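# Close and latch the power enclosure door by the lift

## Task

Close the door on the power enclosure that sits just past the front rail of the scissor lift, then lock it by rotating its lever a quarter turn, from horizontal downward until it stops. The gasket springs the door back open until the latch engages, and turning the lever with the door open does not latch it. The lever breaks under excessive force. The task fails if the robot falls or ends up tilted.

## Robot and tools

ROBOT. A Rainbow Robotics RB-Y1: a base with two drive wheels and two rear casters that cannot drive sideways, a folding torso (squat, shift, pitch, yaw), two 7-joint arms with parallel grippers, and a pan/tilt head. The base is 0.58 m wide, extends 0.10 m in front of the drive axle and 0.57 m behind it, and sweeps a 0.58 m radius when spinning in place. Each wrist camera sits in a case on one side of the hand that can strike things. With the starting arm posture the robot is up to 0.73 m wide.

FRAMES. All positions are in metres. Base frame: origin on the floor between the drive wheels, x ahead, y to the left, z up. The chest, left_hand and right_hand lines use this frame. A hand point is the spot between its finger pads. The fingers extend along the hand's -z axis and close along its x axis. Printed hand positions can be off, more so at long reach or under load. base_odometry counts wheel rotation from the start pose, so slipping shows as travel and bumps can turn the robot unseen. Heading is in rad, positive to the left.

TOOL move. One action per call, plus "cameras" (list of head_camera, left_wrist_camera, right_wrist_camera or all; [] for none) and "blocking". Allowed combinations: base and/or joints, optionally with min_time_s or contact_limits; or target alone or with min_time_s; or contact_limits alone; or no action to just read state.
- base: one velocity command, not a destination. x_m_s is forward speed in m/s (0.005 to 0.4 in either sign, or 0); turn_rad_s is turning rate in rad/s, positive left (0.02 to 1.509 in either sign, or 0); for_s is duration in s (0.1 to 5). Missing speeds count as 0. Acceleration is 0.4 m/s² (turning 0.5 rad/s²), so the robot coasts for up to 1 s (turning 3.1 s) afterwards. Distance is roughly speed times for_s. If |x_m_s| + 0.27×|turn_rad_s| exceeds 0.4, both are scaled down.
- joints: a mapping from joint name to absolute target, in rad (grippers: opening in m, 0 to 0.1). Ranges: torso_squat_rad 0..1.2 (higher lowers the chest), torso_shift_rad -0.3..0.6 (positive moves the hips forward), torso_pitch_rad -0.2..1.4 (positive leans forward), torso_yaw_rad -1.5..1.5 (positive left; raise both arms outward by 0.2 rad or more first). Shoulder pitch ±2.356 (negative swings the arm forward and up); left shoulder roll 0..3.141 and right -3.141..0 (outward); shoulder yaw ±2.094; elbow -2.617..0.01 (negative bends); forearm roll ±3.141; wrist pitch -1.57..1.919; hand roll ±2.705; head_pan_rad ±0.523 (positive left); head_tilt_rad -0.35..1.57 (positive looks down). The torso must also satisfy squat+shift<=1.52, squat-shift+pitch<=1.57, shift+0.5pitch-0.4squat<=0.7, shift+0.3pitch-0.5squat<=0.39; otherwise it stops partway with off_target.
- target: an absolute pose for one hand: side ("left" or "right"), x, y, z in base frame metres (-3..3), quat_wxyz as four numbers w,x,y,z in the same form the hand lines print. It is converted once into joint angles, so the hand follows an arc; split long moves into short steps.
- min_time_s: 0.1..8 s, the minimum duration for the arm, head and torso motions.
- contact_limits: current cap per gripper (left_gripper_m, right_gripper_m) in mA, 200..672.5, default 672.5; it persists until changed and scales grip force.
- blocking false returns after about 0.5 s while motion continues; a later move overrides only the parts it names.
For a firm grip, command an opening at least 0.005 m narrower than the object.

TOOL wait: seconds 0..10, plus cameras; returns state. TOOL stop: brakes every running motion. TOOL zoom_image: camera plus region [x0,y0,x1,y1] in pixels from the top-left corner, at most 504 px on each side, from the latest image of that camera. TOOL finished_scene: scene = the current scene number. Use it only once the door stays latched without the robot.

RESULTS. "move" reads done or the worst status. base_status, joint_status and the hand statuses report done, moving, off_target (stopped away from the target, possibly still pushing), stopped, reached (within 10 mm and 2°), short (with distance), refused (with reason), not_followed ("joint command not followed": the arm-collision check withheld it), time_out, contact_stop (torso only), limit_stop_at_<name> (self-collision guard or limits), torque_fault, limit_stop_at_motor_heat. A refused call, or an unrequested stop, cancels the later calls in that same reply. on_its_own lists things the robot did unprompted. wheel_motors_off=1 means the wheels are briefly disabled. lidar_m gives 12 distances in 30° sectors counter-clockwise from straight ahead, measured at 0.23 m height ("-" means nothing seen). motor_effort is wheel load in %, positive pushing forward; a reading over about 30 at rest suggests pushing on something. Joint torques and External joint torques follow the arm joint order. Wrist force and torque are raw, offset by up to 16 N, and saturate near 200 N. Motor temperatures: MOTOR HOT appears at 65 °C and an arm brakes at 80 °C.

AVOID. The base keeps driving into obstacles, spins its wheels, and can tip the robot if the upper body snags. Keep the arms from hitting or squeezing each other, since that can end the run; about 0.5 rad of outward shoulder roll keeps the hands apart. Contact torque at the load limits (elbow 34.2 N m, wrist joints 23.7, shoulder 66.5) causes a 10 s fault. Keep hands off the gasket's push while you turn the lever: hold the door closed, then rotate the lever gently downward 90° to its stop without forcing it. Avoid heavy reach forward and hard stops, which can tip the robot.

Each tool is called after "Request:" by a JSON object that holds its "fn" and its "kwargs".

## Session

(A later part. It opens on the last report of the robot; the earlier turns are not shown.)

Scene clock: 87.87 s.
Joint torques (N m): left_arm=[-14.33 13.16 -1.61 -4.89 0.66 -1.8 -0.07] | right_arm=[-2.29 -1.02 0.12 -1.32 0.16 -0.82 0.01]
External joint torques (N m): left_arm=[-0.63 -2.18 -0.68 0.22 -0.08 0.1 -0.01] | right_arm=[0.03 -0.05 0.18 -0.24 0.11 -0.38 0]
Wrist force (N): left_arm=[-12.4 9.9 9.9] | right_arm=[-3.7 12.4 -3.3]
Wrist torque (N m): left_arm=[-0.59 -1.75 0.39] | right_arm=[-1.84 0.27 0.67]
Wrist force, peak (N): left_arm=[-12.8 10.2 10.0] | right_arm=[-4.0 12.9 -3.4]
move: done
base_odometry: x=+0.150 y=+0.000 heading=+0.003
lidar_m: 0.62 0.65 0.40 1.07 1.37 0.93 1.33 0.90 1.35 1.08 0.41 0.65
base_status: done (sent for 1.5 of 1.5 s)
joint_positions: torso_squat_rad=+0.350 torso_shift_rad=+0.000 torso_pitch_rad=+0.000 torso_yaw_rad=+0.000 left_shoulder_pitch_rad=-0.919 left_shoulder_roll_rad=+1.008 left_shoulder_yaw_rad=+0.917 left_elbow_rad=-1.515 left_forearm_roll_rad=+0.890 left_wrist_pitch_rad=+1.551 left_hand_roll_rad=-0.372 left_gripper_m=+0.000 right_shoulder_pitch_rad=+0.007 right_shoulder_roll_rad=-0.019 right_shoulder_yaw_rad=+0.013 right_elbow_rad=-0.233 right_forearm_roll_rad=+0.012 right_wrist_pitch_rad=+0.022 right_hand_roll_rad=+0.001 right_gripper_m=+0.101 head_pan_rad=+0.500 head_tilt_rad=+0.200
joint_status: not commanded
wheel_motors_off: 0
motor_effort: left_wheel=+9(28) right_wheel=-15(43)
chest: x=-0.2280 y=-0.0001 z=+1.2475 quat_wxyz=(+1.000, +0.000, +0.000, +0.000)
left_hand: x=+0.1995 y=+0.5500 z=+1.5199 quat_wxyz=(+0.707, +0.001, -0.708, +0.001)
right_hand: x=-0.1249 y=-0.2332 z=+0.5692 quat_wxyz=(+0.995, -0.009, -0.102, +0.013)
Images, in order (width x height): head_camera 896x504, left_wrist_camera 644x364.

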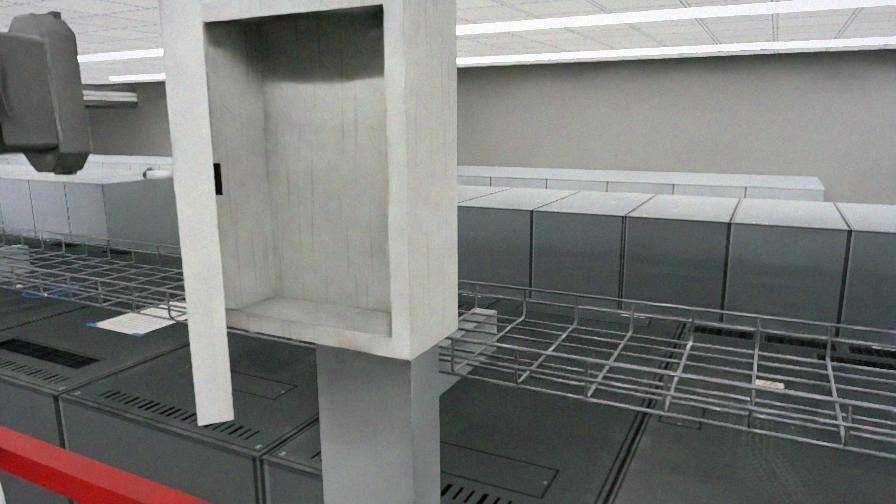

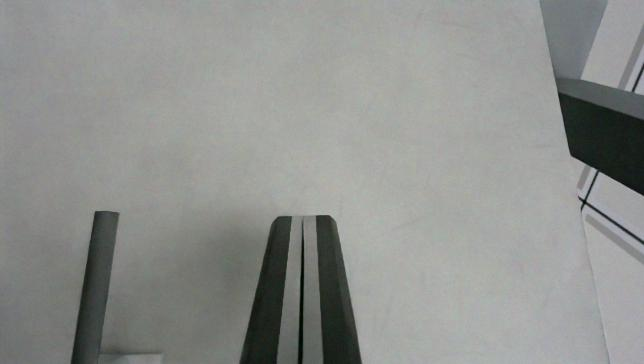

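Request:
{"fn": "move", "kwargs": {"target": {"side":"left","x":0.26,"y":0.535,"z":1.52,"quat_wxyz":[0.7071,0,-0.7071,0]}, "min_time_s": 1.5, "cameras": ["head_camera","left_wrist_camera"]}}

Request:
{"fn": "move", "kwargs": {"target": {"side":"left","x":0.3,"y":0.515,"z":1.52,"quat_wxyz":[0.7071,0,-0.7071,0]}, "min_time_s": 1.5, "cameras": ["head_camera","left_wrist_camera"]}}

Scene clock: 92.27 s.
Joint torques (N m): left_arm=[-17.98 10.51 -2.34 -5.1 0.83 -1.73 -0.64] | right_arm=[-2.08 -1.3 -0.22 -1.21 0.07 -0.69 -0.06]
External joint torques (N m): left_arm=[-1.67 -3.89 -2 1.01 0.05 0.15 -0.58] | right_arm=[0.24 -0.32 -0.16 -0.13 0.02 -0.24 -0.07]
Wrist force (N): left_arm=[-12.0 10.4 11.8] | right_arm=[-4.0 12.6 -3.6]
Wrist torque (N m): left_arm=[-0.59 -1.71 0.37] | right_arm=[-1.85 0.25 0.71]
Wrist force, peak (N): left_arm=[-11.9 11.5 14.0] | right_arm=[-4.3 13.0 -3.5]
move: done
base_odometry: x=+0.150 y=+0.000 heading=+0.003
lidar_m: 0.63 0.64 0.40 1.06 1.37 0.93 1.33 0.91 1.34 1.08 0.40 0.65
base_status: not commanded
joint_positions: torso_squat_rad=+0.350 torso_shift_rad=+0.000 torso_pitch_rad=+0.000 torso_yaw_rad=+0.000 left_shoulder_pitch_rad=-1.015 left_shoulder_roll_rad=+0.960 left_shoulder_yaw_rad=+0.774 left_elbow_rad=-1.380 left_forearm_roll_rad=+0.815 left_wrist_pitch_rad=+1.401 left_hand_roll_rad=-0.400 left_gripper_m=+0.000 right_shoulder_pitch_rad=+0.007 right_shoulder_roll_rad=-0.019 right_shoulder_yaw_rad=+0.013 right_elbow_rad=-0.233 right_forearm_roll_rad=+0.012 right_wrist_pitch_rad=+0.022 right_hand_roll_rad=+0.001 right_gripper_m=+0.101 head_pan_rad=+0.500 head_tilt_rad=+0.200
joint_status: all done
wheel_motors_off: 0
motor_effort: left_wheel=+8(9) right_wheel=-17(18)
chest: x=-0.2280 y=-0.0001 z=+1.2475 quat_wxyz=(+1.000, +0.000, +0.000, +0.000)
left_hand: x=+0.2596 y=+0.5353 z=+1.5203 quat_wxyz=(+0.707, +0.000, -0.707, +0.000)
left_hand_status: reached (checked arc, planned for 1.5 s): 1 mm and 0.1 deg off.
right_hand: x=-0.1249 y=-0.2332 z=+0.5692 quat_wxyz=(+0.995, -0.009, -0.102, +0.013)
Images, in order (width x height): head_camera 896x504, left_wrist_camera 644x364.

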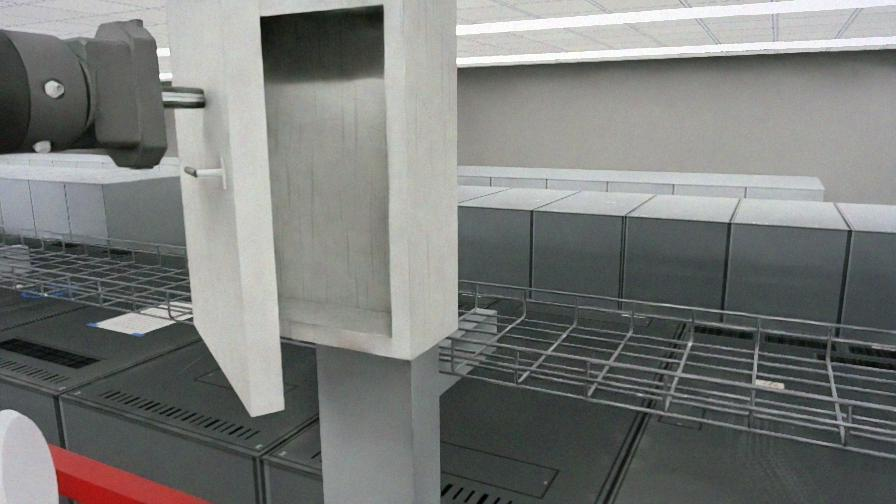

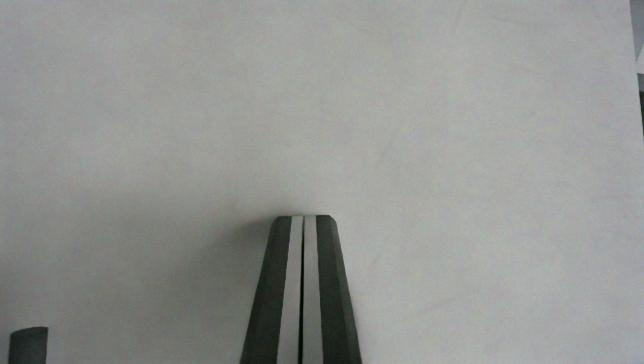

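Scene clock: 94.10 s.
Joint torques (N m): left_arm=[-19.39 9.61 -1.85 -5.48 0.61 -1.93 0.09] | right_arm=[-1.97 -0.95 -0.01 -1.2 0.16 -0.83 -0.07]
External joint torques (N m): left_arm=[-1.31 -3.97 -1.83 1.18 -0.14 -0.04 0.14] | right_arm=[0.35 0.02 0.05 -0.12 0.11 -0.38 -0.08]
Wrist force (N): left_arm=[-12.4 9.7 12.7] | right_arm=[-3.6 12.6 -3.2]
Wrist torque (N m): left_arm=[-0.55 -1.74 0.42] | right_arm=[-1.86 0.29 0.67]
Wrist force, peak (N): left_arm=[-12.6 10.6 13.6] | right_arm=[-4.3 12.8 -3.2]
move: done
base_odometry: x=+0.150 y=+0.000 heading=+0.003
lidar_m: 0.62 0.65 0.39 1.07 1.37 0.92 1.33 0.91 1.35 1.08 0.40 0.66
base_status: not commanded
joint_positions: torso_squat_rad=+0.350 torso_shift_rad=+0.000 torso_pitch_rad=+0.000 torso_yaw_rad=+0.000 left_shoulder_pitch_rad=-1.082 left_shoulder_roll_rad=+0.912 left_shoulder_yaw_rad=+0.682 left_elbow_rad=-1.307 left_forearm_roll_rad=+0.754 left_wrist_pitch_rad=+1.306 left_hand_roll_rad=-0.395 left_gripper_m=+0.000 right_shoulder_pitch_rad=+0.007 right_shoulder_roll_rad=-0.019 right_shoulder_yaw_rad=+0.013 right_elbow_rad=-0.233 right_forearm_roll_rad=+0.012 right_wrist_pitch_rad=+0.022 right_hand_roll_rad=+0.001 right_gripper_m=+0.101 head_pan_rad=+0.500 head_tilt_rad=+0.200
joint_status: all done
wheel_motors_off: 0
motor_effort: left_wheel=+9(9) right_wheel=-15(18)
chest: x=-0.2280 y=-0.0001 z=+1.2475 quat_wxyz=(+1.000, +0.000, +0.000, +0.000)
left_hand: x=+0.2991 y=+0.5151 z=+1.5200 quat_wxyz=(+0.707, +0.001, -0.707, +0.000)
left_hand_status: reached (checked arc, planned for 1.5 s): 1 mm and 0.1 deg off.
right_hand: x=-0.1249 y=-0.2332 z=+0.5692 quat_wxyz=(+0.995, -0.009, -0.102, +0.013)
Images, in order (width x height): head_camera 896x504, left_wrist_camera 644x364.

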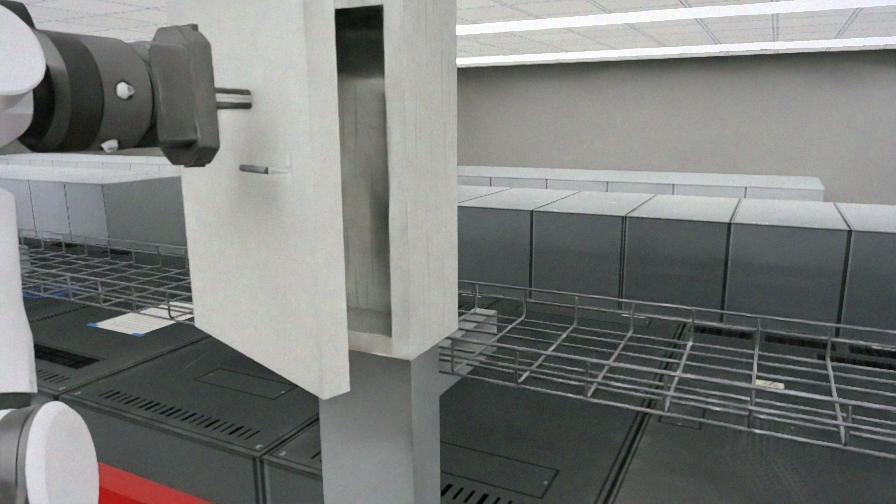

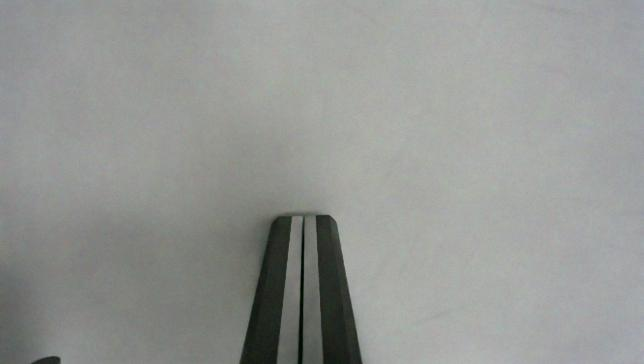

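Request:
{"fn": "move", "kwargs": {"target": {"side":"left","x":0.335,"y":0.5,"z":1.52,"quat_wxyz":[0.7071,0,-0.7071,0]}, "min_time_s": 1.2, "cameras": ["head_camera","left_wrist_camera"]}}

Request:
{"fn": "move", "kwargs": {"target": {"side":"left","x":0.36,"y":0.49,"z":1.52,"quat_wxyz":[0.7071,0,-0.7071,0]}, "min_time_s": 1.2, "cameras": ["head_camera","left_wrist_camera"]}}

Scene clock: 97.90 s.
Joint torques (N m): left_arm=[-21.14 8.99 -1.91 -6.34 0.82 -1.78 -0.59] | right_arm=[-2.01 -0.69 0.17 -1.44 0.16 -0.72 0.01]
External joint torques (N m): left_arm=[-1.52 -3.83 -2.03 0.95 0.06 0.1 -0.54] | right_arm=[0.31 0.28 0.22 -0.37 0.1 -0.28 0]
Wrist force (N): left_arm=[-12.2 10.0 12.1] | right_arm=[-3.7 12.1 -2.9]
Wrist torque (N m): left_arm=[-0.55 -1.73 0.39] | right_arm=[-1.81 0.27 0.72]
Wrist force, peak (N): left_arm=[-13.5 11.5 13.3] | right_arm=[-4.3 12.7 -3.7]
move: done
base_odometry: x=+0.150 y=+0.000 heading=+0.003
lidar_m: 0.63 0.65 0.40 1.06 1.37 0.93 1.33 0.90 1.36 1.08 0.40 0.65
base_status: not commanded
joint_positions: torso_squat_rad=+0.350 torso_shift_rad=+0.000 torso_pitch_rad=+0.000 torso_yaw_rad=+0.000 left_shoulder_pitch_rad=-1.156 left_shoulder_roll_rad=+0.877 left_shoulder_yaw_rad=+0.612 left_elbow_rad=-1.198 left_forearm_roll_rad=+0.706 left_wrist_pitch_rad=+1.213 left_hand_roll_rad=-0.410 left_gripper_m=+0.000 right_shoulder_pitch_rad=+0.007 right_shoulder_roll_rad=-0.019 right_shoulder_yaw_rad=+0.013 right_elbow_rad=-0.233 right_forearm_roll_rad=+0.012 right_wrist_pitch_rad=+0.022 right_hand_roll_rad=+0.001 right_gripper_m=+0.101 head_pan_rad=+0.500 head_tilt_rad=+0.200
joint_status: all done
wheel_motors_off: 0
motor_effort: left_wheel=+8(9) right_wheel=-14(18)
chest: x=-0.2280 y=-0.0001 z=+1.2475 quat_wxyz=(+1.000, +0.000, +0.000, +0.000)
left_hand: x=+0.3341 y=+0.5001 z=+1.5200 quat_wxyz=(+0.707, +0.001, -0.707, +0.001)
left_hand_status: reached (checked arc, planned for 1.2 s): 1 mm and 0.1 deg off.
right_hand: x=-0.1249 y=-0.2332 z=+0.5692 quat_wxyz=(+0.995, -0.009, -0.102, +0.013)
Images, in order (width x height): head_camera 896x504, left_wrist_camera 644x364.

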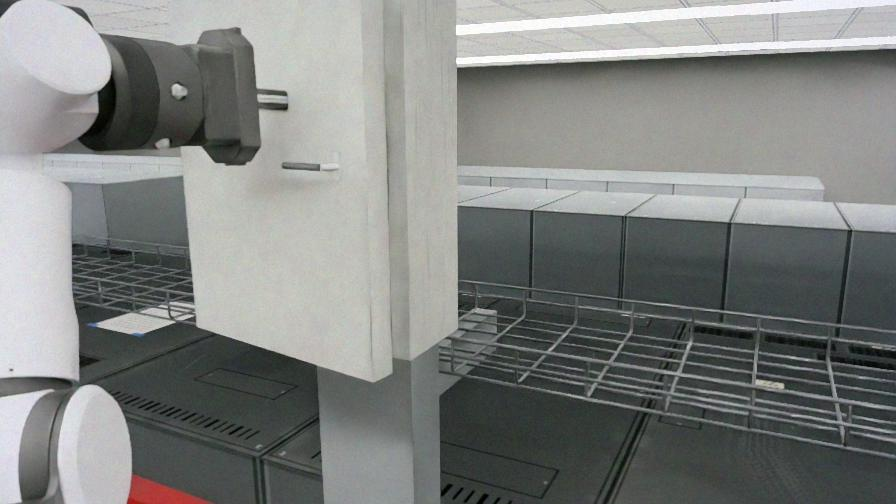

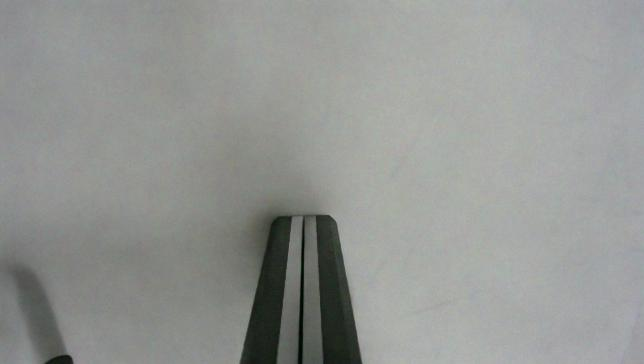

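Scene clock: 99.43 s.
Joint torques (N m): left_arm=[-22.3 6.95 -2.33 -6.37 0.98 -1.78 -0.6] | right_arm=[-2.54 -0.94 -0.43 -1.14 0.24 -0.74 0.1]
External joint torques (N m): left_arm=[-1.6 -5.26 -2.48 1.44 0.21 0.08 -0.55] | right_arm=[-0.22 0.03 -0.37 -0.06 0.19 -0.29 0.09]
Wrist force (N): left_arm=[-13.3 11.3 17.4] | right_arm=[-4.1 12.2 -3.6]
Wrist torque (N m): left_arm=[-0.55 -1.73 0.37] | right_arm=[-1.79 0.23 0.68]
Wrist force, peak (N): left_arm=[-14.0 11.6 17.6] | right_arm=[-3.9 12.8 -3.3]
move: done
base_odometry: x=+0.150 y=+0.000 heading=+0.003
lidar_m: 0.62 0.65 0.40 1.06 1.37 0.93 1.33 0.91 1.35 1.07 0.41 0.65
base_status: not commanded
joint_positions: torso_squat_rad=+0.350 torso_shift_rad=+0.000 torso_pitch_rad=+0.000 torso_yaw_rad=+0.000 left_shoulder_pitch_rad=-1.220 left_shoulder_roll_rad=+0.857 left_shoulder_yaw_rad=+0.568 left_elbow_rad=-1.091 left_forearm_roll_rad=+0.677 left_wrist_pitch_rad=+1.138 left_hand_roll_rad=-0.434 left_gripper_m=+0.000 right_shoulder_pitch_rad=+0.007 right_shoulder_roll_rad=-0.019 right_shoulder_yaw_rad=+0.013 right_elbow_rad=-0.233 right_forearm_roll_rad=+0.012 right_wrist_pitch_rad=+0.022 right_hand_roll_rad=+0.001 right_gripper_m=+0.101 head_pan_rad=+0.500 head_tilt_rad=+0.200
joint_status: all done
wheel_motors_off: 0
motor_effort: left_wheel=+9(9) right_wheel=-15(18)
chest: x=-0.2281 y=-0.0001 z=+1.2475 quat_wxyz=(+1.000, +0.000, +0.000, +0.000)
left_hand: x=+0.3591 y=+0.4905 z=+1.5203 quat_wxyz=(+0.707, +0.001, -0.708, +0.001)
left_hand_status: reached (checked arc, planned for 1.2 s): 1 mm and 0.1 deg off.
right_hand: x=-0.1248 y=-0.2332 z=+0.5692 quat_wxyz=(+0.995, -0.009, -0.102, +0.013)
Images, in order (width x height): head_camera 896x504, left_wrist_camera 644x364.

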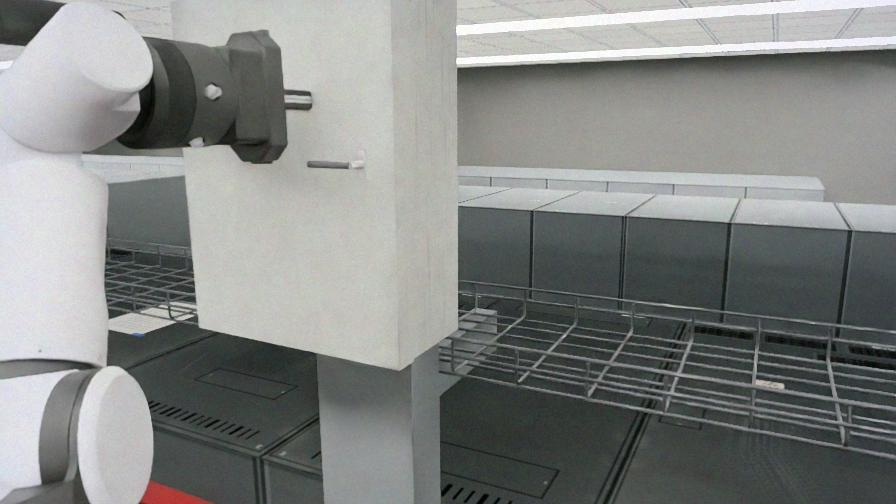

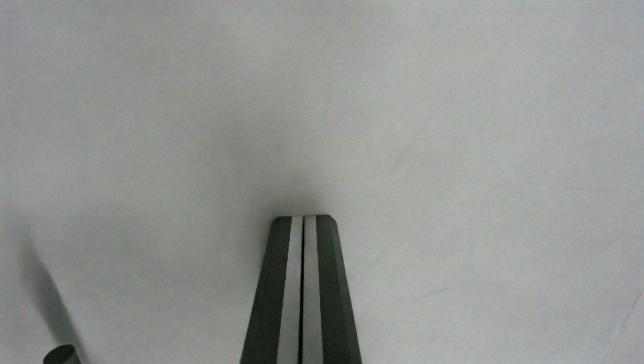

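Request:
{"fn": "move", "kwargs": {"target": {"side":"left","x":0.37,"y":0.487,"z":1.52,"quat_wxyz":[0.7071,0,-0.7071,0]}, "min_time_s": 0.8, "cameras": ["head_camera"]}}

Request:
{"fn": "move", "kwargs": {"target": {"side":"left","x":0.378,"y":0.487,"z":1.52,"quat_wxyz":[0.7071,0,-0.7071,0]}, "min_time_s": 0.8, "cameras": ["head_camera"]}}

Scene clock: 104.20 s.
Joint torques (N m): left_arm=[-24.87 1.43 -5.16 -4.26 1.07 -5.58 -0.75] | right_arm=[-2.22 -0.73 0.07 -1.3 0.09 -0.77 -0.24]
External joint torques (N m): left_arm=[-3.77 -10.49 -5.29 3.79 0.29 -3.75 -0.69] | right_arm=[0.18 0.24 0.13 -0.2 0.04 -0.32 -0.25]
Wrist force (N): left_arm=[-29.5 2.9 63.0] | right_arm=[-3.9 12.3 -3.6]
Wrist torque (N m): left_arm=[-0.32 -1.56 0.48] | right_arm=[-1.83 0.25 0.66]
Wrist force, peak (N): left_arm=[-30.4 2.6 65.2] | right_arm=[-4.2 12.9 -3.4]
move: done
base_odometry: x=+0.150 y=+0.000 heading=+0.003
lidar_m: 0.63 0.65 0.39 1.06 1.37 0.93 1.33 0.90 1.35 1.08 0.40 0.66
base_status: not commanded
joint_positions: torso_squat_rad=+0.350 torso_shift_rad=-0.001 torso_pitch_rad=-0.002 torso_yaw_rad=+0.001 left_shoulder_pitch_rad=-1.251 left_shoulder_roll_rad=+0.854 left_shoulder_yaw_rad=+0.552 left_elbow_rad=-1.033 left_forearm_roll_rad=+0.669 left_wrist_pitch_rad=+1.104 left_hand_roll_rad=-0.451 left_gripper_m=+0.000 right_shoulder_pitch_rad=+0.007 right_shoulder_roll_rad=-0.019 right_shoulder_yaw_rad=+0.013 right_elbow_rad=-0.233 right_forearm_roll_rad=+0.012 right_wrist_pitch_rad=+0.022 right_hand_roll_rad=+0.001 right_gripper_m=+0.101 head_pan_rad=+0.500 head_tilt_rad=+0.200
joint_status: all done
wheel_motors_off: 0
motor_effort: left_wheel=+23(24) right_wheel=-16(18)
chest: x=-0.2293 y=-0.0001 z=+1.2474 quat_wxyz=(+1.000, +0.000, -0.001, +0.000)
left_hand: x=+0.3669 y=+0.4888 z=+1.5216 quat_wxyz=(+0.706, +0.001, -0.708, +0.001)
left_hand_status: reached (checked arc, planned for 0.8 s): 4 mm and 0.2 deg off.
right_hand: x=-0.1247 y=-0.2331 z=+0.5693 quat_wxyz=(+0.995, -0.009, -0.103, +0.013)
Images, in order (width x height): head_camera 896x504.

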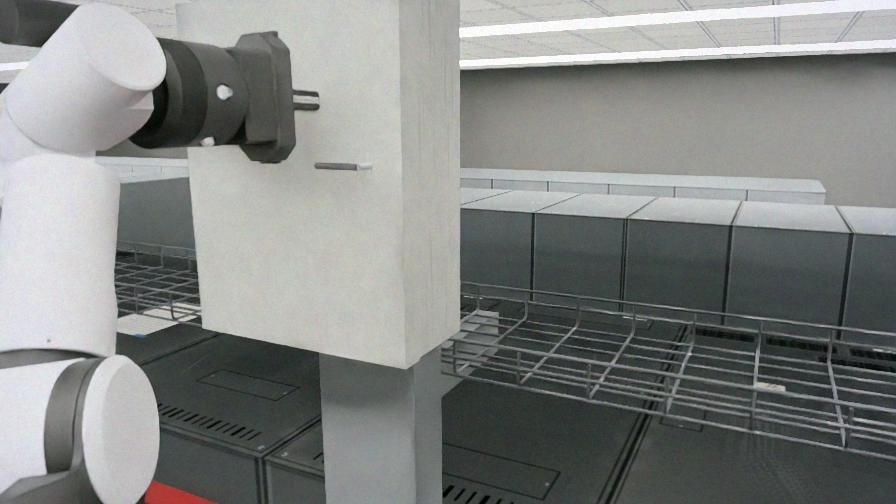

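Scene clock: 105.33 s.
Joint torques (N m): left_arm=[-25.28 -5.82 -8.77 0.59 0.15 -10.15 -0.77] | right_arm=[-2.55 -1.1 -0.13 -1.29 0.25 -0.73 -0.1]
External joint torques (N m): left_arm=[-3.83 -17.36 -8.85 8.89 -0.65 -8.34 -0.71] | right_arm=[-0.05 -0.14 -0.08 -0.15 0.2 -0.27 -0.11]
Wrist force (N): left_arm=[-45.9 -11.4 129.2] | right_arm=[-3.7 12.4 -3.5]
Wrist torque (N m): left_arm=[-0.25 -1.41 0.52] | right_arm=[-1.85 0.28 0.70]
Wrist force, peak (N): left_arm=[-46.5 -12.3 131.3] | right_arm=[-3.6 13.0 -3.2]
move: done
base_odometry: x=+0.150 y=+0.000 heading=+0.004
lidar_m: 0.63 0.65 0.39 1.06 1.37 0.93 1.33 0.90 1.35 1.08 0.40 0.66
base_status: not commanded
joint_positions: torso_squat_rad=+0.351 torso_shift_rad=-0.003 torso_pitch_rad=-0.005 torso_yaw_rad=+0.002 left_shoulder_pitch_rad=-1.285 left_shoulder_roll_rad=+0.856 left_shoulder_yaw_rad=+0.541 left_elbow_rad=-0.963 left_forearm_roll_rad=+0.667 left_wrist_pitch_rad=+1.069 left_hand_roll_rad=-0.479 left_gripper_m=+0.000 right_shoulder_pitch_rad=+0.007 right_shoulder_roll_rad=-0.019 right_shoulder_yaw_rad=+0.013 right_elbow_rad=-0.233 right_forearm_roll_rad=+0.012 right_wrist_pitch_rad=+0.022 right_hand_roll_rad=+0.001 right_gripper_m=+0.101 head_pan_rad=+0.500 head_tilt_rad=+0.200
joint_status: all done
wheel_motors_off: 0
motor_effort: left_wheel=+44(44) right_wheel=-18(18)
chest: x=-0.2312 y=-0.0003 z=+1.2473 quat_wxyz=(+1.000, +0.000, -0.003, +0.001)
left_hand: x=+0.3731 y=+0.4895 z=+1.5231 quat_wxyz=(+0.705, +0.002, -0.709, +0.001)
left_hand_status: reached (checked arc, planned for 0.8 s): 6 mm and 0.4 deg off.
right_hand: x=-0.1244 y=-0.2331 z=+0.5695 quat_wxyz=(+0.994, -0.009, -0.104, +0.014)
Images, in order (width x height): head_camera 896x504.

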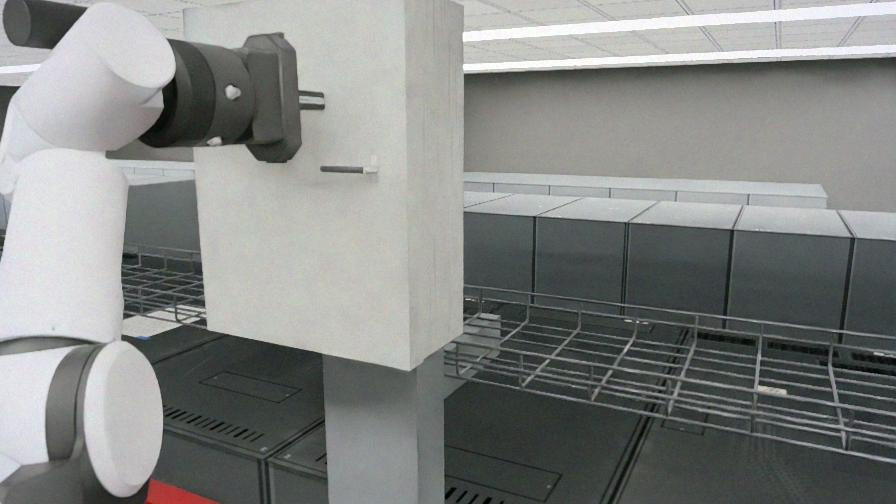

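Request:
{"fn": "zoom_image", "kwargs": {"camera": "head_camera", "region": [280, 60, 480, 390]}}

Request:
{"fn": "zoom_image", "kwargs": {"camera": "head_camera", "region": [380, 280, 460, 370]}}

Request:
{"fn": "zoom_image", "kwargs": {"camera": "head_camera", "region": [290, 130, 410, 200]}}

Scaled by 1.527.

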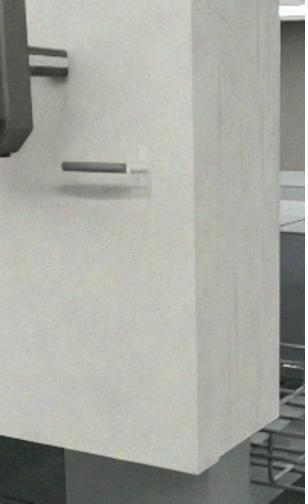

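Scaled by 5.600.

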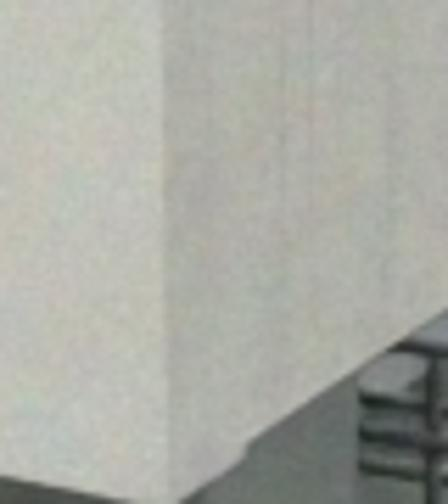

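Scaled by 4.200.

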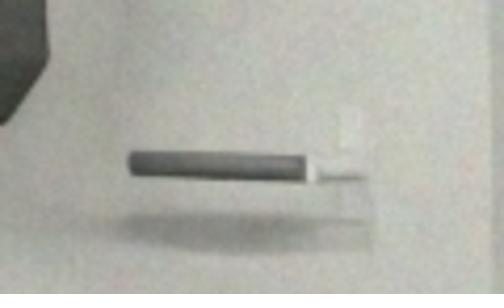

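Request:
{"fn": "move", "kwargs": {"target": {"side":"left","x":0.374,"y":0.46,"z":1.5,"quat_wxyz":[0.7071,0,-0.7071,0]}, "min_time_s": 1, "cameras": ["head_camera","left_wrist_camera"]}}

Request:
{"fn": "zoom_image", "kwargs": {"camera": "head_camera", "region": [250, 70, 410, 200]}}

Scene clock: 118.70 s.
Joint torques (N m): left_arm=[-8.59 -15.63 -14.78 8.58 1.64 2.38 0.05] | right_arm=[-2.27 -0.86 -0.6 -1.26 0.13 -0.78 -0.11]
External joint torques (N m): left_arm=[12.88 -27.96 -15.13 16.39 0.97 4.28 0.11] | right_arm=[0.18 0.12 -0.54 -0.13 0.07 -0.32 -0.12]
Wrist force (N): left_arm=[3.7 19.8 77.4] | right_arm=[-4.2 12.8 -3.1]
Wrist torque (N m): left_arm=[-0.31 -1.75 0.33] | right_arm=[-1.88 0.20 0.68]
Wrist force, peak (N): left_arm=[-46.1 -11.6 130.1] | right_arm=[-4.2 13.0 -3.1]
move: done
base_odometry: x=+0.150 y=+0.000 heading=+0.004
lidar_m: 0.62 0.65 0.39 1.07 1.37 0.93 1.33 0.91 1.34 1.07 0.40 0.65
base_status: not commanded
joint_positions: torso_squat_rad=+0.351 torso_shift_rad=-0.002 torso_pitch_rad=-0.004 torso_yaw_rad=+0.001 left_shoulder_pitch_rad=-1.176 left_shoulder_roll_rad=+0.777 left_shoulder_yaw_rad=+0.542 left_elbow_rad=-1.171 left_forearm_roll_rad=+0.631 left_wrist_pitch_rad=+1.099 left_hand_roll_rad=-0.380 left_gripper_m=+0.000 right_shoulder_pitch_rad=+0.007 right_shoulder_roll_rad=-0.019 right_shoulder_yaw_rad=+0.013 right_elbow_rad=-0.233 right_forearm_roll_rad=+0.012 right_wrist_pitch_rad=+0.022 right_hand_roll_rad=+0.001 right_gripper_m=+0.101 head_pan_rad=+0.500 head_tilt_rad=+0.200
joint_status: all done
wheel_motors_off: 0
motor_effort: left_wheel=+36(44) right_wheel=-17(20)
chest: x=-0.2305 y=+0.0000 z=+1.2474 quat_wxyz=(+1.000, +0.000, -0.002, +0.001)
left_hand: x=+0.3717 y=+0.4633 z=+1.5054 quat_wxyz=(+0.704, +0.002, -0.711, +0.000)
left_hand_status: reached (checked arc, planned for 1.0 s): 7 mm and 0.6 deg off.
right_hand: x=-0.1243 y=-0.2330 z=+0.5695 quat_wxyz=(+0.994, -0.010, -0.104, +0.013)
Images, in order (width x height): head_camera 896x504, left_wrist_camera 644x364.

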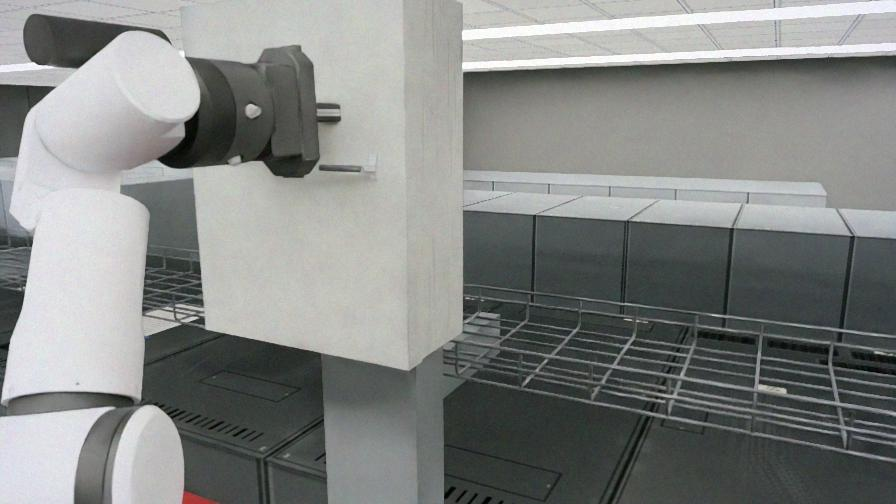

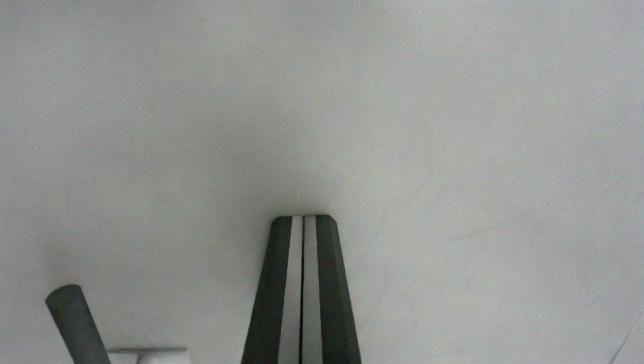

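Scaled by 3.150.

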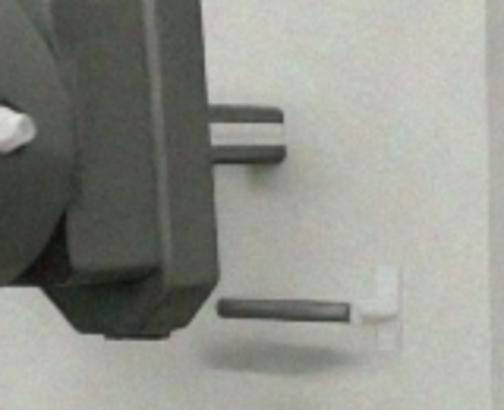

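Request:
{"fn": "move", "kwargs": {"target": {"side":"left","x":0.372,"y":0.435,"z":1.478,"quat_wxyz":[0.7071,0,-0.7071,0]}, "min_time_s": 1, "cameras": ["head_camera","left_wrist_camera"]}}

Request:
{"fn": "zoom_image", "kwargs": {"camera": "head_camera", "region": [250, 70, 410, 200]}}

Scene clock: 123.53 s.
Joint torques (N m): left_arm=[-11.01 -7.44 -12.44 5.8 1.09 0.55 0.1] | right_arm=[-2.47 -0.95 -0.37 -1.26 0.22 -0.77 -0.09]
External joint torques (N m): left_arm=[10.37 -20.02 -13.11 13.27 0.56 2.5 0.16] | right_arm=[-0.04 0.03 -0.32 -0.14 0.17 -0.31 -0.1]
Wrist force (N): left_arm=[-3.4 15.1 69.0] | right_arm=[-4.1 12.7 -3.4]
Wrist torque (N m): left_arm=[-0.61 -1.68 0.40] | right_arm=[-1.88 0.24 0.68]
Wrist force, peak (N): left_arm=[1.6 17.9 92.1] | right_arm=[-4.2 12.9 -3.3]
move: done
base_odometry: x=+0.150 y=+0.000 heading=+0.004
lidar_m: 0.62 0.65 0.39 1.06 1.37 0.93 1.33 0.91 1.35 1.08 0.40 0.66
base_status: not commanded
joint_positions: torso_squat_rad=+0.350 torso_shift_rad=-0.002 torso_pitch_rad=-0.003 torso_yaw_rad=+0.001 left_shoulder_pitch_rad=-1.080 left_shoulder_roll_rad=+0.698 left_shoulder_yaw_rad=+0.533 left_elbow_rad=-1.342 left_forearm_roll_rad=+0.587 left_wrist_pitch_rad=+1.116 left_hand_roll_rad=-0.299 left_gripper_m=+0.000 right_shoulder_pitch_rad=+0.007 right_shoulder_roll_rad=-0.019 right_shoulder_yaw_rad=+0.013 right_elbow_rad=-0.233 right_forearm_roll_rad=+0.012 right_wrist_pitch_rad=+0.022 right_hand_roll_rad=+0.001 right_gripper_m=+0.101 head_pan_rad=+0.500 head_tilt_rad=+0.200
joint_status: all done
wheel_motors_off: 0
motor_effort: left_wheel=+31(36) right_wheel=-19(21)
chest: x=-0.2300 y=+0.0000 z=+1.2474 quat_wxyz=(+1.000, +0.000, -0.002, +0.001)
left_hand: x=+0.3705 y=+0.4370 z=+1.4822 quat_wxyz=(+0.704, +0.001, -0.710, +0.000)
left_hand_status: reached (checked arc, planned for 1.0 s): 5 mm and 0.5 deg off.
right_hand: x=-0.1244 y=-0.2330 z=+0.5694 quat_wxyz=(+0.994, -0.010, -0.104, +0.013)
Images, in order (width x height): head_camera 896x504, left_wrist_camera 644x364.

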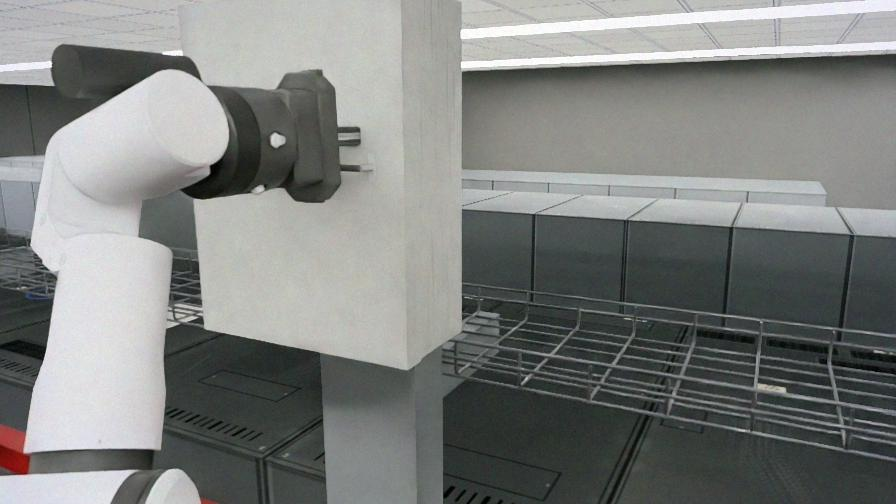

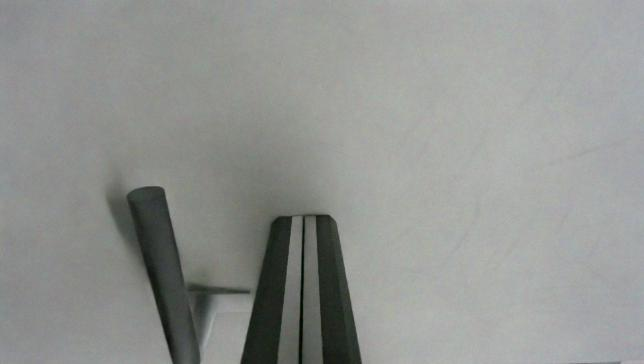

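Scaled by 3.150.

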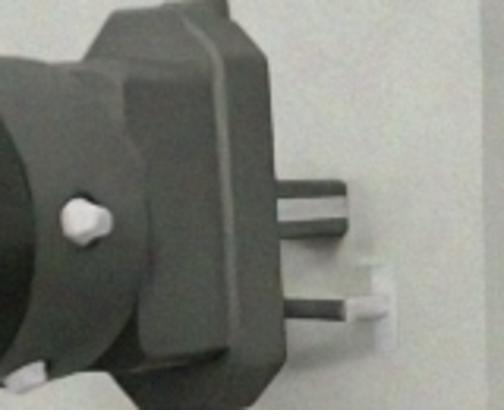

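Request:
{"fn": "move", "kwargs": {"target": {"side":"left","x":0.372,"y":0.449,"z":1.46,"quat_wxyz":[0.7071,0,-0.7071,0]}, "min_time_s": 1, "cameras": ["head_camera","left_wrist_camera"]}}

Request:
{"fn": "move", "kwargs": {"target": {"side":"left","x":0.372,"y":0.449,"z":1.445,"quat_wxyz":[0.7071,0,-0.7071,0]}, "min_time_s": 1, "cameras": ["head_camera","left_wrist_camera"]}}

Scene clock: 128.27 s.
Joint torques (N m): left_arm=[-7.12 -0.75 -5.35 8.35 -2.28 -0.58 -0.72] | right_arm=[-2.54 -0.84 -0.13 -1.45 0.15 -0.67 -0.11]
External joint torques (N m): left_arm=[14.05 -13.9 -5.99 16.07 -2.87 1.35 -0.66] | right_arm=[-0.1 0.1 -0.08 -0.33 0.1 -0.21 -0.12]
Wrist force (N): left_arm=[-1.9 -3.0 69.8] | right_arm=[-3.9 12.4 -3.3]
Wrist torque (N m): left_arm=[-0.50 -1.72 0.44] | right_arm=[-1.82 0.24 0.69]
Wrist force, peak (N): left_arm=[-3.8 14.9 70.9] | right_arm=[-4.3 12.9 -3.0]
move: done
base_odometry: x=+0.150 y=+0.000 heading=+0.004
lidar_m: 0.63 0.64 0.39 1.06 1.37 0.93 1.33 0.90 1.35 1.07 0.40 0.65
base_status: not commanded
joint_positions: torso_squat_rad=+0.350 torso_shift_rad=-0.002 torso_pitch_rad=-0.003 torso_yaw_rad=+0.001 left_shoulder_pitch_rad=-1.032 left_shoulder_roll_rad=+0.696 left_shoulder_yaw_rad=+0.560 left_elbow_rad=-1.341 left_forearm_roll_rad=+0.622 left_wrist_pitch_rad=+1.092 left_hand_roll_rad=-0.337 left_gripper_m=+0.000 right_shoulder_pitch_rad=+0.007 right_shoulder_roll_rad=-0.019 right_shoulder_yaw_rad=+0.013 right_elbow_rad=-0.233 right_forearm_roll_rad=+0.012 right_wrist_pitch_rad=+0.022 right_hand_roll_rad=+0.001 right_gripper_m=+0.101 head_pan_rad=+0.500 head_tilt_rad=+0.200
joint_status: all done
wheel_motors_off: 0
motor_effort: left_wheel=+31(32) right_wheel=-18(20)
chest: x=-0.2301 y=-0.0005 z=+1.2474 quat_wxyz=(+1.000, +0.000, -0.002, +0.000)
left_hand: x=+0.3699 y=+0.4488 z=+1.4655 quat_wxyz=(+0.704, +0.002, -0.710, +0.001)
left_hand_status: reached (checked arc, planned for 1.0 s): 6 mm and 0.5 deg off.
right_hand: x=-0.1245 y=-0.2331 z=+0.5693 quat_wxyz=(+0.994, -0.009, -0.104, +0.013)
Images, in order (width x height): head_camera 896x504, left_wrist_camera 644x364.

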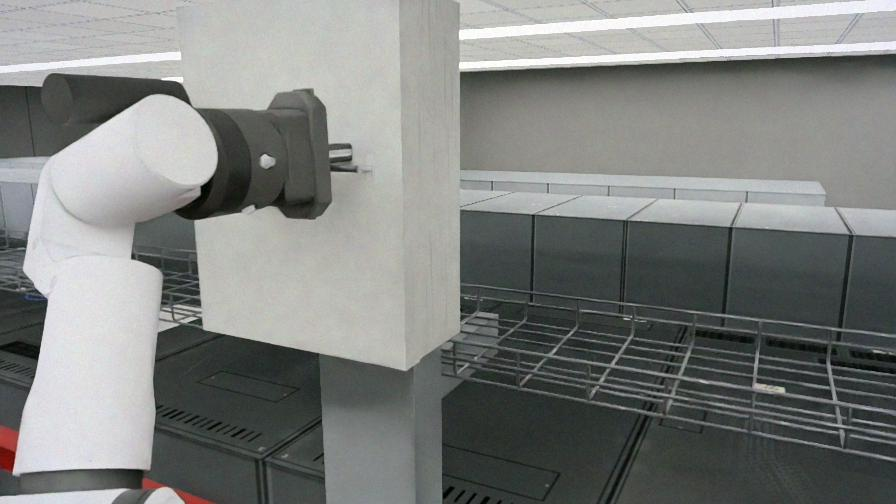

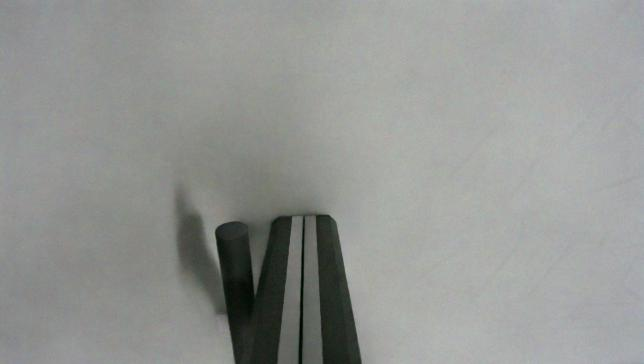

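Scene clock: 129.60 s.
Joint torques (N m): left_arm=[17.21 -11.98 -10.7 17.82 -3.36 10.93 -1.23] | right_arm=[-2.4 -0.88 -0.05 -1.42 0.15 -0.66 -0.13]
External joint torques (N m): left_arm=[38.24 -25.35 -11.33 25.62 -3.96 12.85 -1.17] | right_arm=[0.03 0.05 0 -0.3 0.1 -0.2 -0.14]
Wrist force (N): left_arm=[49.0 12.4 30.2] | right_arm=[-4.3 12.4 -3.0]
Wrist torque (N m): left_arm=[-0.70 -2.04 0.99] | right_arm=[-1.82 0.22 0.69]
Wrist force, peak (N): left_arm=[-2.2 -2.7 69.9] | right_arm=[-3.9 13.0 -3.0]
move: short
base_odometry: x=+0.150 y=+0.000 heading=+0.003
lidar_m: 0.62 0.64 0.39 1.07 1.37 0.92 1.33 0.90 1.35 1.07 0.40 0.65
base_status: not commanded
joint_positions: torso_squat_rad=+0.350 torso_shift_rad=-0.001 torso_pitch_rad=-0.004 torso_yaw_rad=+0.000 left_shoulder_pitch_rad=-0.997 left_shoulder_roll_rad=+0.680 left_shoulder_yaw_rad=+0.574 left_elbow_rad=-1.366 left_forearm_roll_rad=+0.636 left_wrist_pitch_rad=+1.073 left_hand_roll_rad=-0.352 left_gripper_m=+0.000 right_shoulder_pitch_rad=+0.007 right_shoulder_roll_rad=-0.019 right_shoulder_yaw_rad=+0.013 right_elbow_rad=-0.233 right_forearm_roll_rad=+0.012 right_wrist_pitch_rad=+0.022 right_hand_roll_rad=+0.001 right_gripper_m=+0.101 head_pan_rad=+0.500 head_tilt_rad=+0.200
joint_status: all done
wheel_motors_off: 0
motor_effort: left_wheel=+22(31) right_wheel=-18(20)
chest: x=-0.2301 y=-0.0008 z=+1.2474 quat_wxyz=(+1.000, +0.001, -0.002, +0.000)
left_hand: x=+0.3690 y=+0.4497 z=+1.4564 quat_wxyz=(+0.700, +0.002, -0.714, +0.000)
left_hand_status: short (checked arc, planned for 1.0 s): 12 mm and 1.2 deg off.
right_hand: x=-0.1244 y=-0.2329 z=+0.5692 quat_wxyz=(+0.994, -0.009, -0.104, +0.013)
Images, in order (width x height): head_camera 896x504, left_wrist_camera 644x364.

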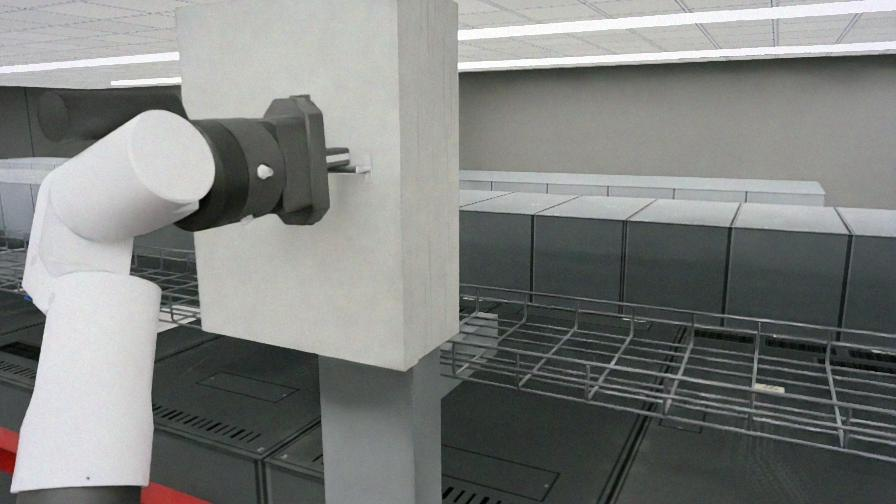

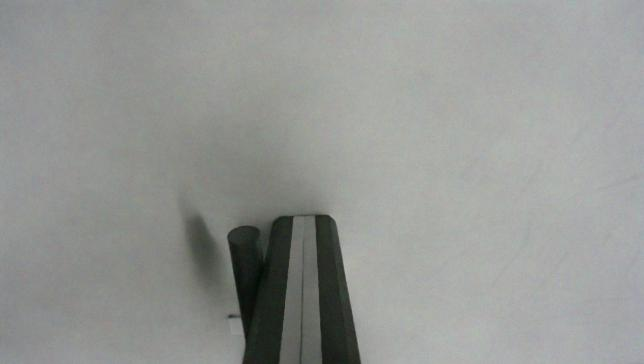

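Request:
{"fn": "zoom_image", "kwargs": {"camera": "head_camera", "region": [290, 120, 410, 200]}}

Request:
{"fn": "move", "kwargs": {"target": {"side":"left","x":0.379,"y":0.449,"z":1.442,"quat_wxyz":[0.7071,0,-0.7071,0]}, "min_time_s": 1, "cameras": ["head_camera","left_wrist_camera"]}}

Request:
{"fn": "zoom_image", "kwargs": {"camera": "head_camera", "region": [290, 120, 410, 200]}}

Scaled by 4.200.

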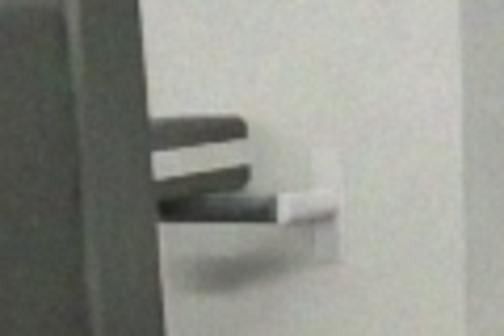

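Scene clock: 134.87 s.
Joint torques (N m): left_arm=[-9.78 2.4 -5.03 10.31 -4.1 -1.67 -0.6] | right_arm=[-2.77 -0.97 0.08 -1.28 0.08 -0.92 -0.1]
External joint torques (N m): left_arm=[11.44 -10.93 -5.59 18.2 -4.68 0.25 -0.54] | right_arm=[-0.29 -0.05 0.13 -0.14 0.03 -0.47 -0.11]
Wrist force (N): left_arm=[-1.2 -12.3 91.4] | right_arm=[-4.0 12.4 -3.1]
Wrist torque (N m): left_arm=[-0.59 -0.84 1.00] | right_arm=[-1.85 0.24 0.70]
Wrist force, peak (N): left_arm=[-1.0 -15.1 96.9] | right_arm=[-3.7 13.0 -3.3]
move: short
base_odometry: x=+0.150 y=+0.000 heading=+0.004
lidar_m: 0.63 0.65 0.39 1.06 1.38 0.93 1.33 0.91 1.35 1.07 0.40 0.65
base_status: not commanded
joint_positions: torso_squat_rad=+0.351 torso_shift_rad=-0.002 torso_pitch_rad=-0.005 torso_yaw_rad=+0.001 left_shoulder_pitch_rad=-1.009 left_shoulder_roll_rad=+0.680 left_shoulder_yaw_rad=+0.573 left_elbow_rad=-1.341 left_forearm_roll_rad=+0.639 left_wrist_pitch_rad=+1.047 left_hand_roll_rad=-0.369 left_gripper_m=+0.000 right_shoulder_pitch_rad=+0.007 right_shoulder_roll_rad=-0.019 right_shoulder_yaw_rad=+0.013 right_elbow_rad=-0.233 right_forearm_roll_rad=+0.012 right_wrist_pitch_rad=+0.022 right_hand_roll_rad=+0.001 right_gripper_m=+0.101 head_pan_rad=+0.500 head_tilt_rad=+0.200
joint_status: left_shoulder_pitch_rad time_out (moved -0.012 of +0.002); left_elbow_rad time_out (moved +0.025 of +0.040); the others done
wheel_motors_off: 0
on_its_own: left_elbow_rad is held at -1.337, not at your -1.326, since a time_out
motor_effort: left_wheel=+30(30) right_wheel=-14(20)
chest: x=-0.2309 y=-0.0009 z=+1.2473 quat_wxyz=(+1.000, +0.001, -0.002, +0.000)
left_hand: x=+0.3715 y=+0.4507 z=+1.4608 quat_wxyz=(+0.694, +0.004, -0.720, -0.001)
left_hand_status: short (checked arc, planned for 1.0 s): time_out, 20 mm and 2.2 deg off.
right_hand: x=-0.1244 y=-0.2330 z=+0.5692 quat_wxyz=(+0.994, -0.009, -0.104, +0.013)
Images, in order (width x height): head_camera 896x504, left_wrist_camera 644x364.

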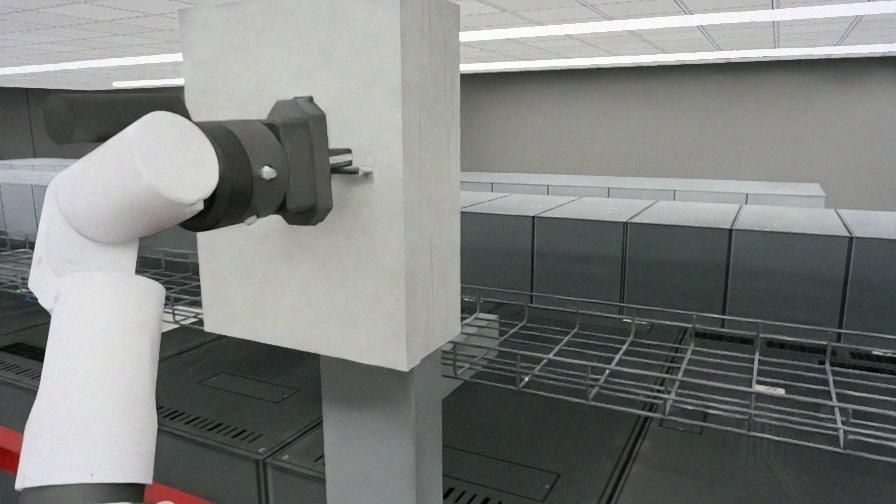

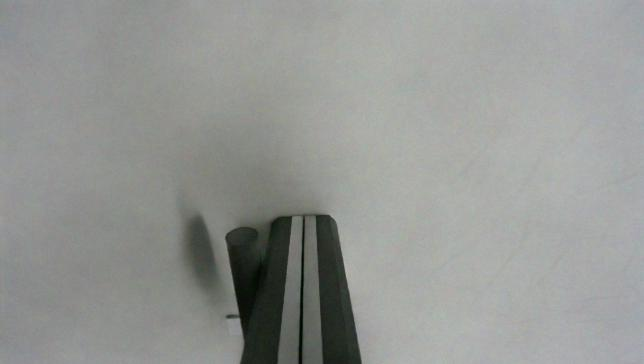

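Scaled by 4.200.

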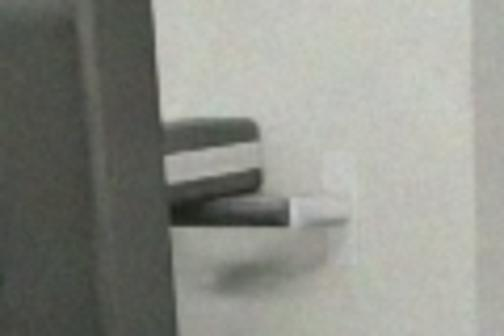

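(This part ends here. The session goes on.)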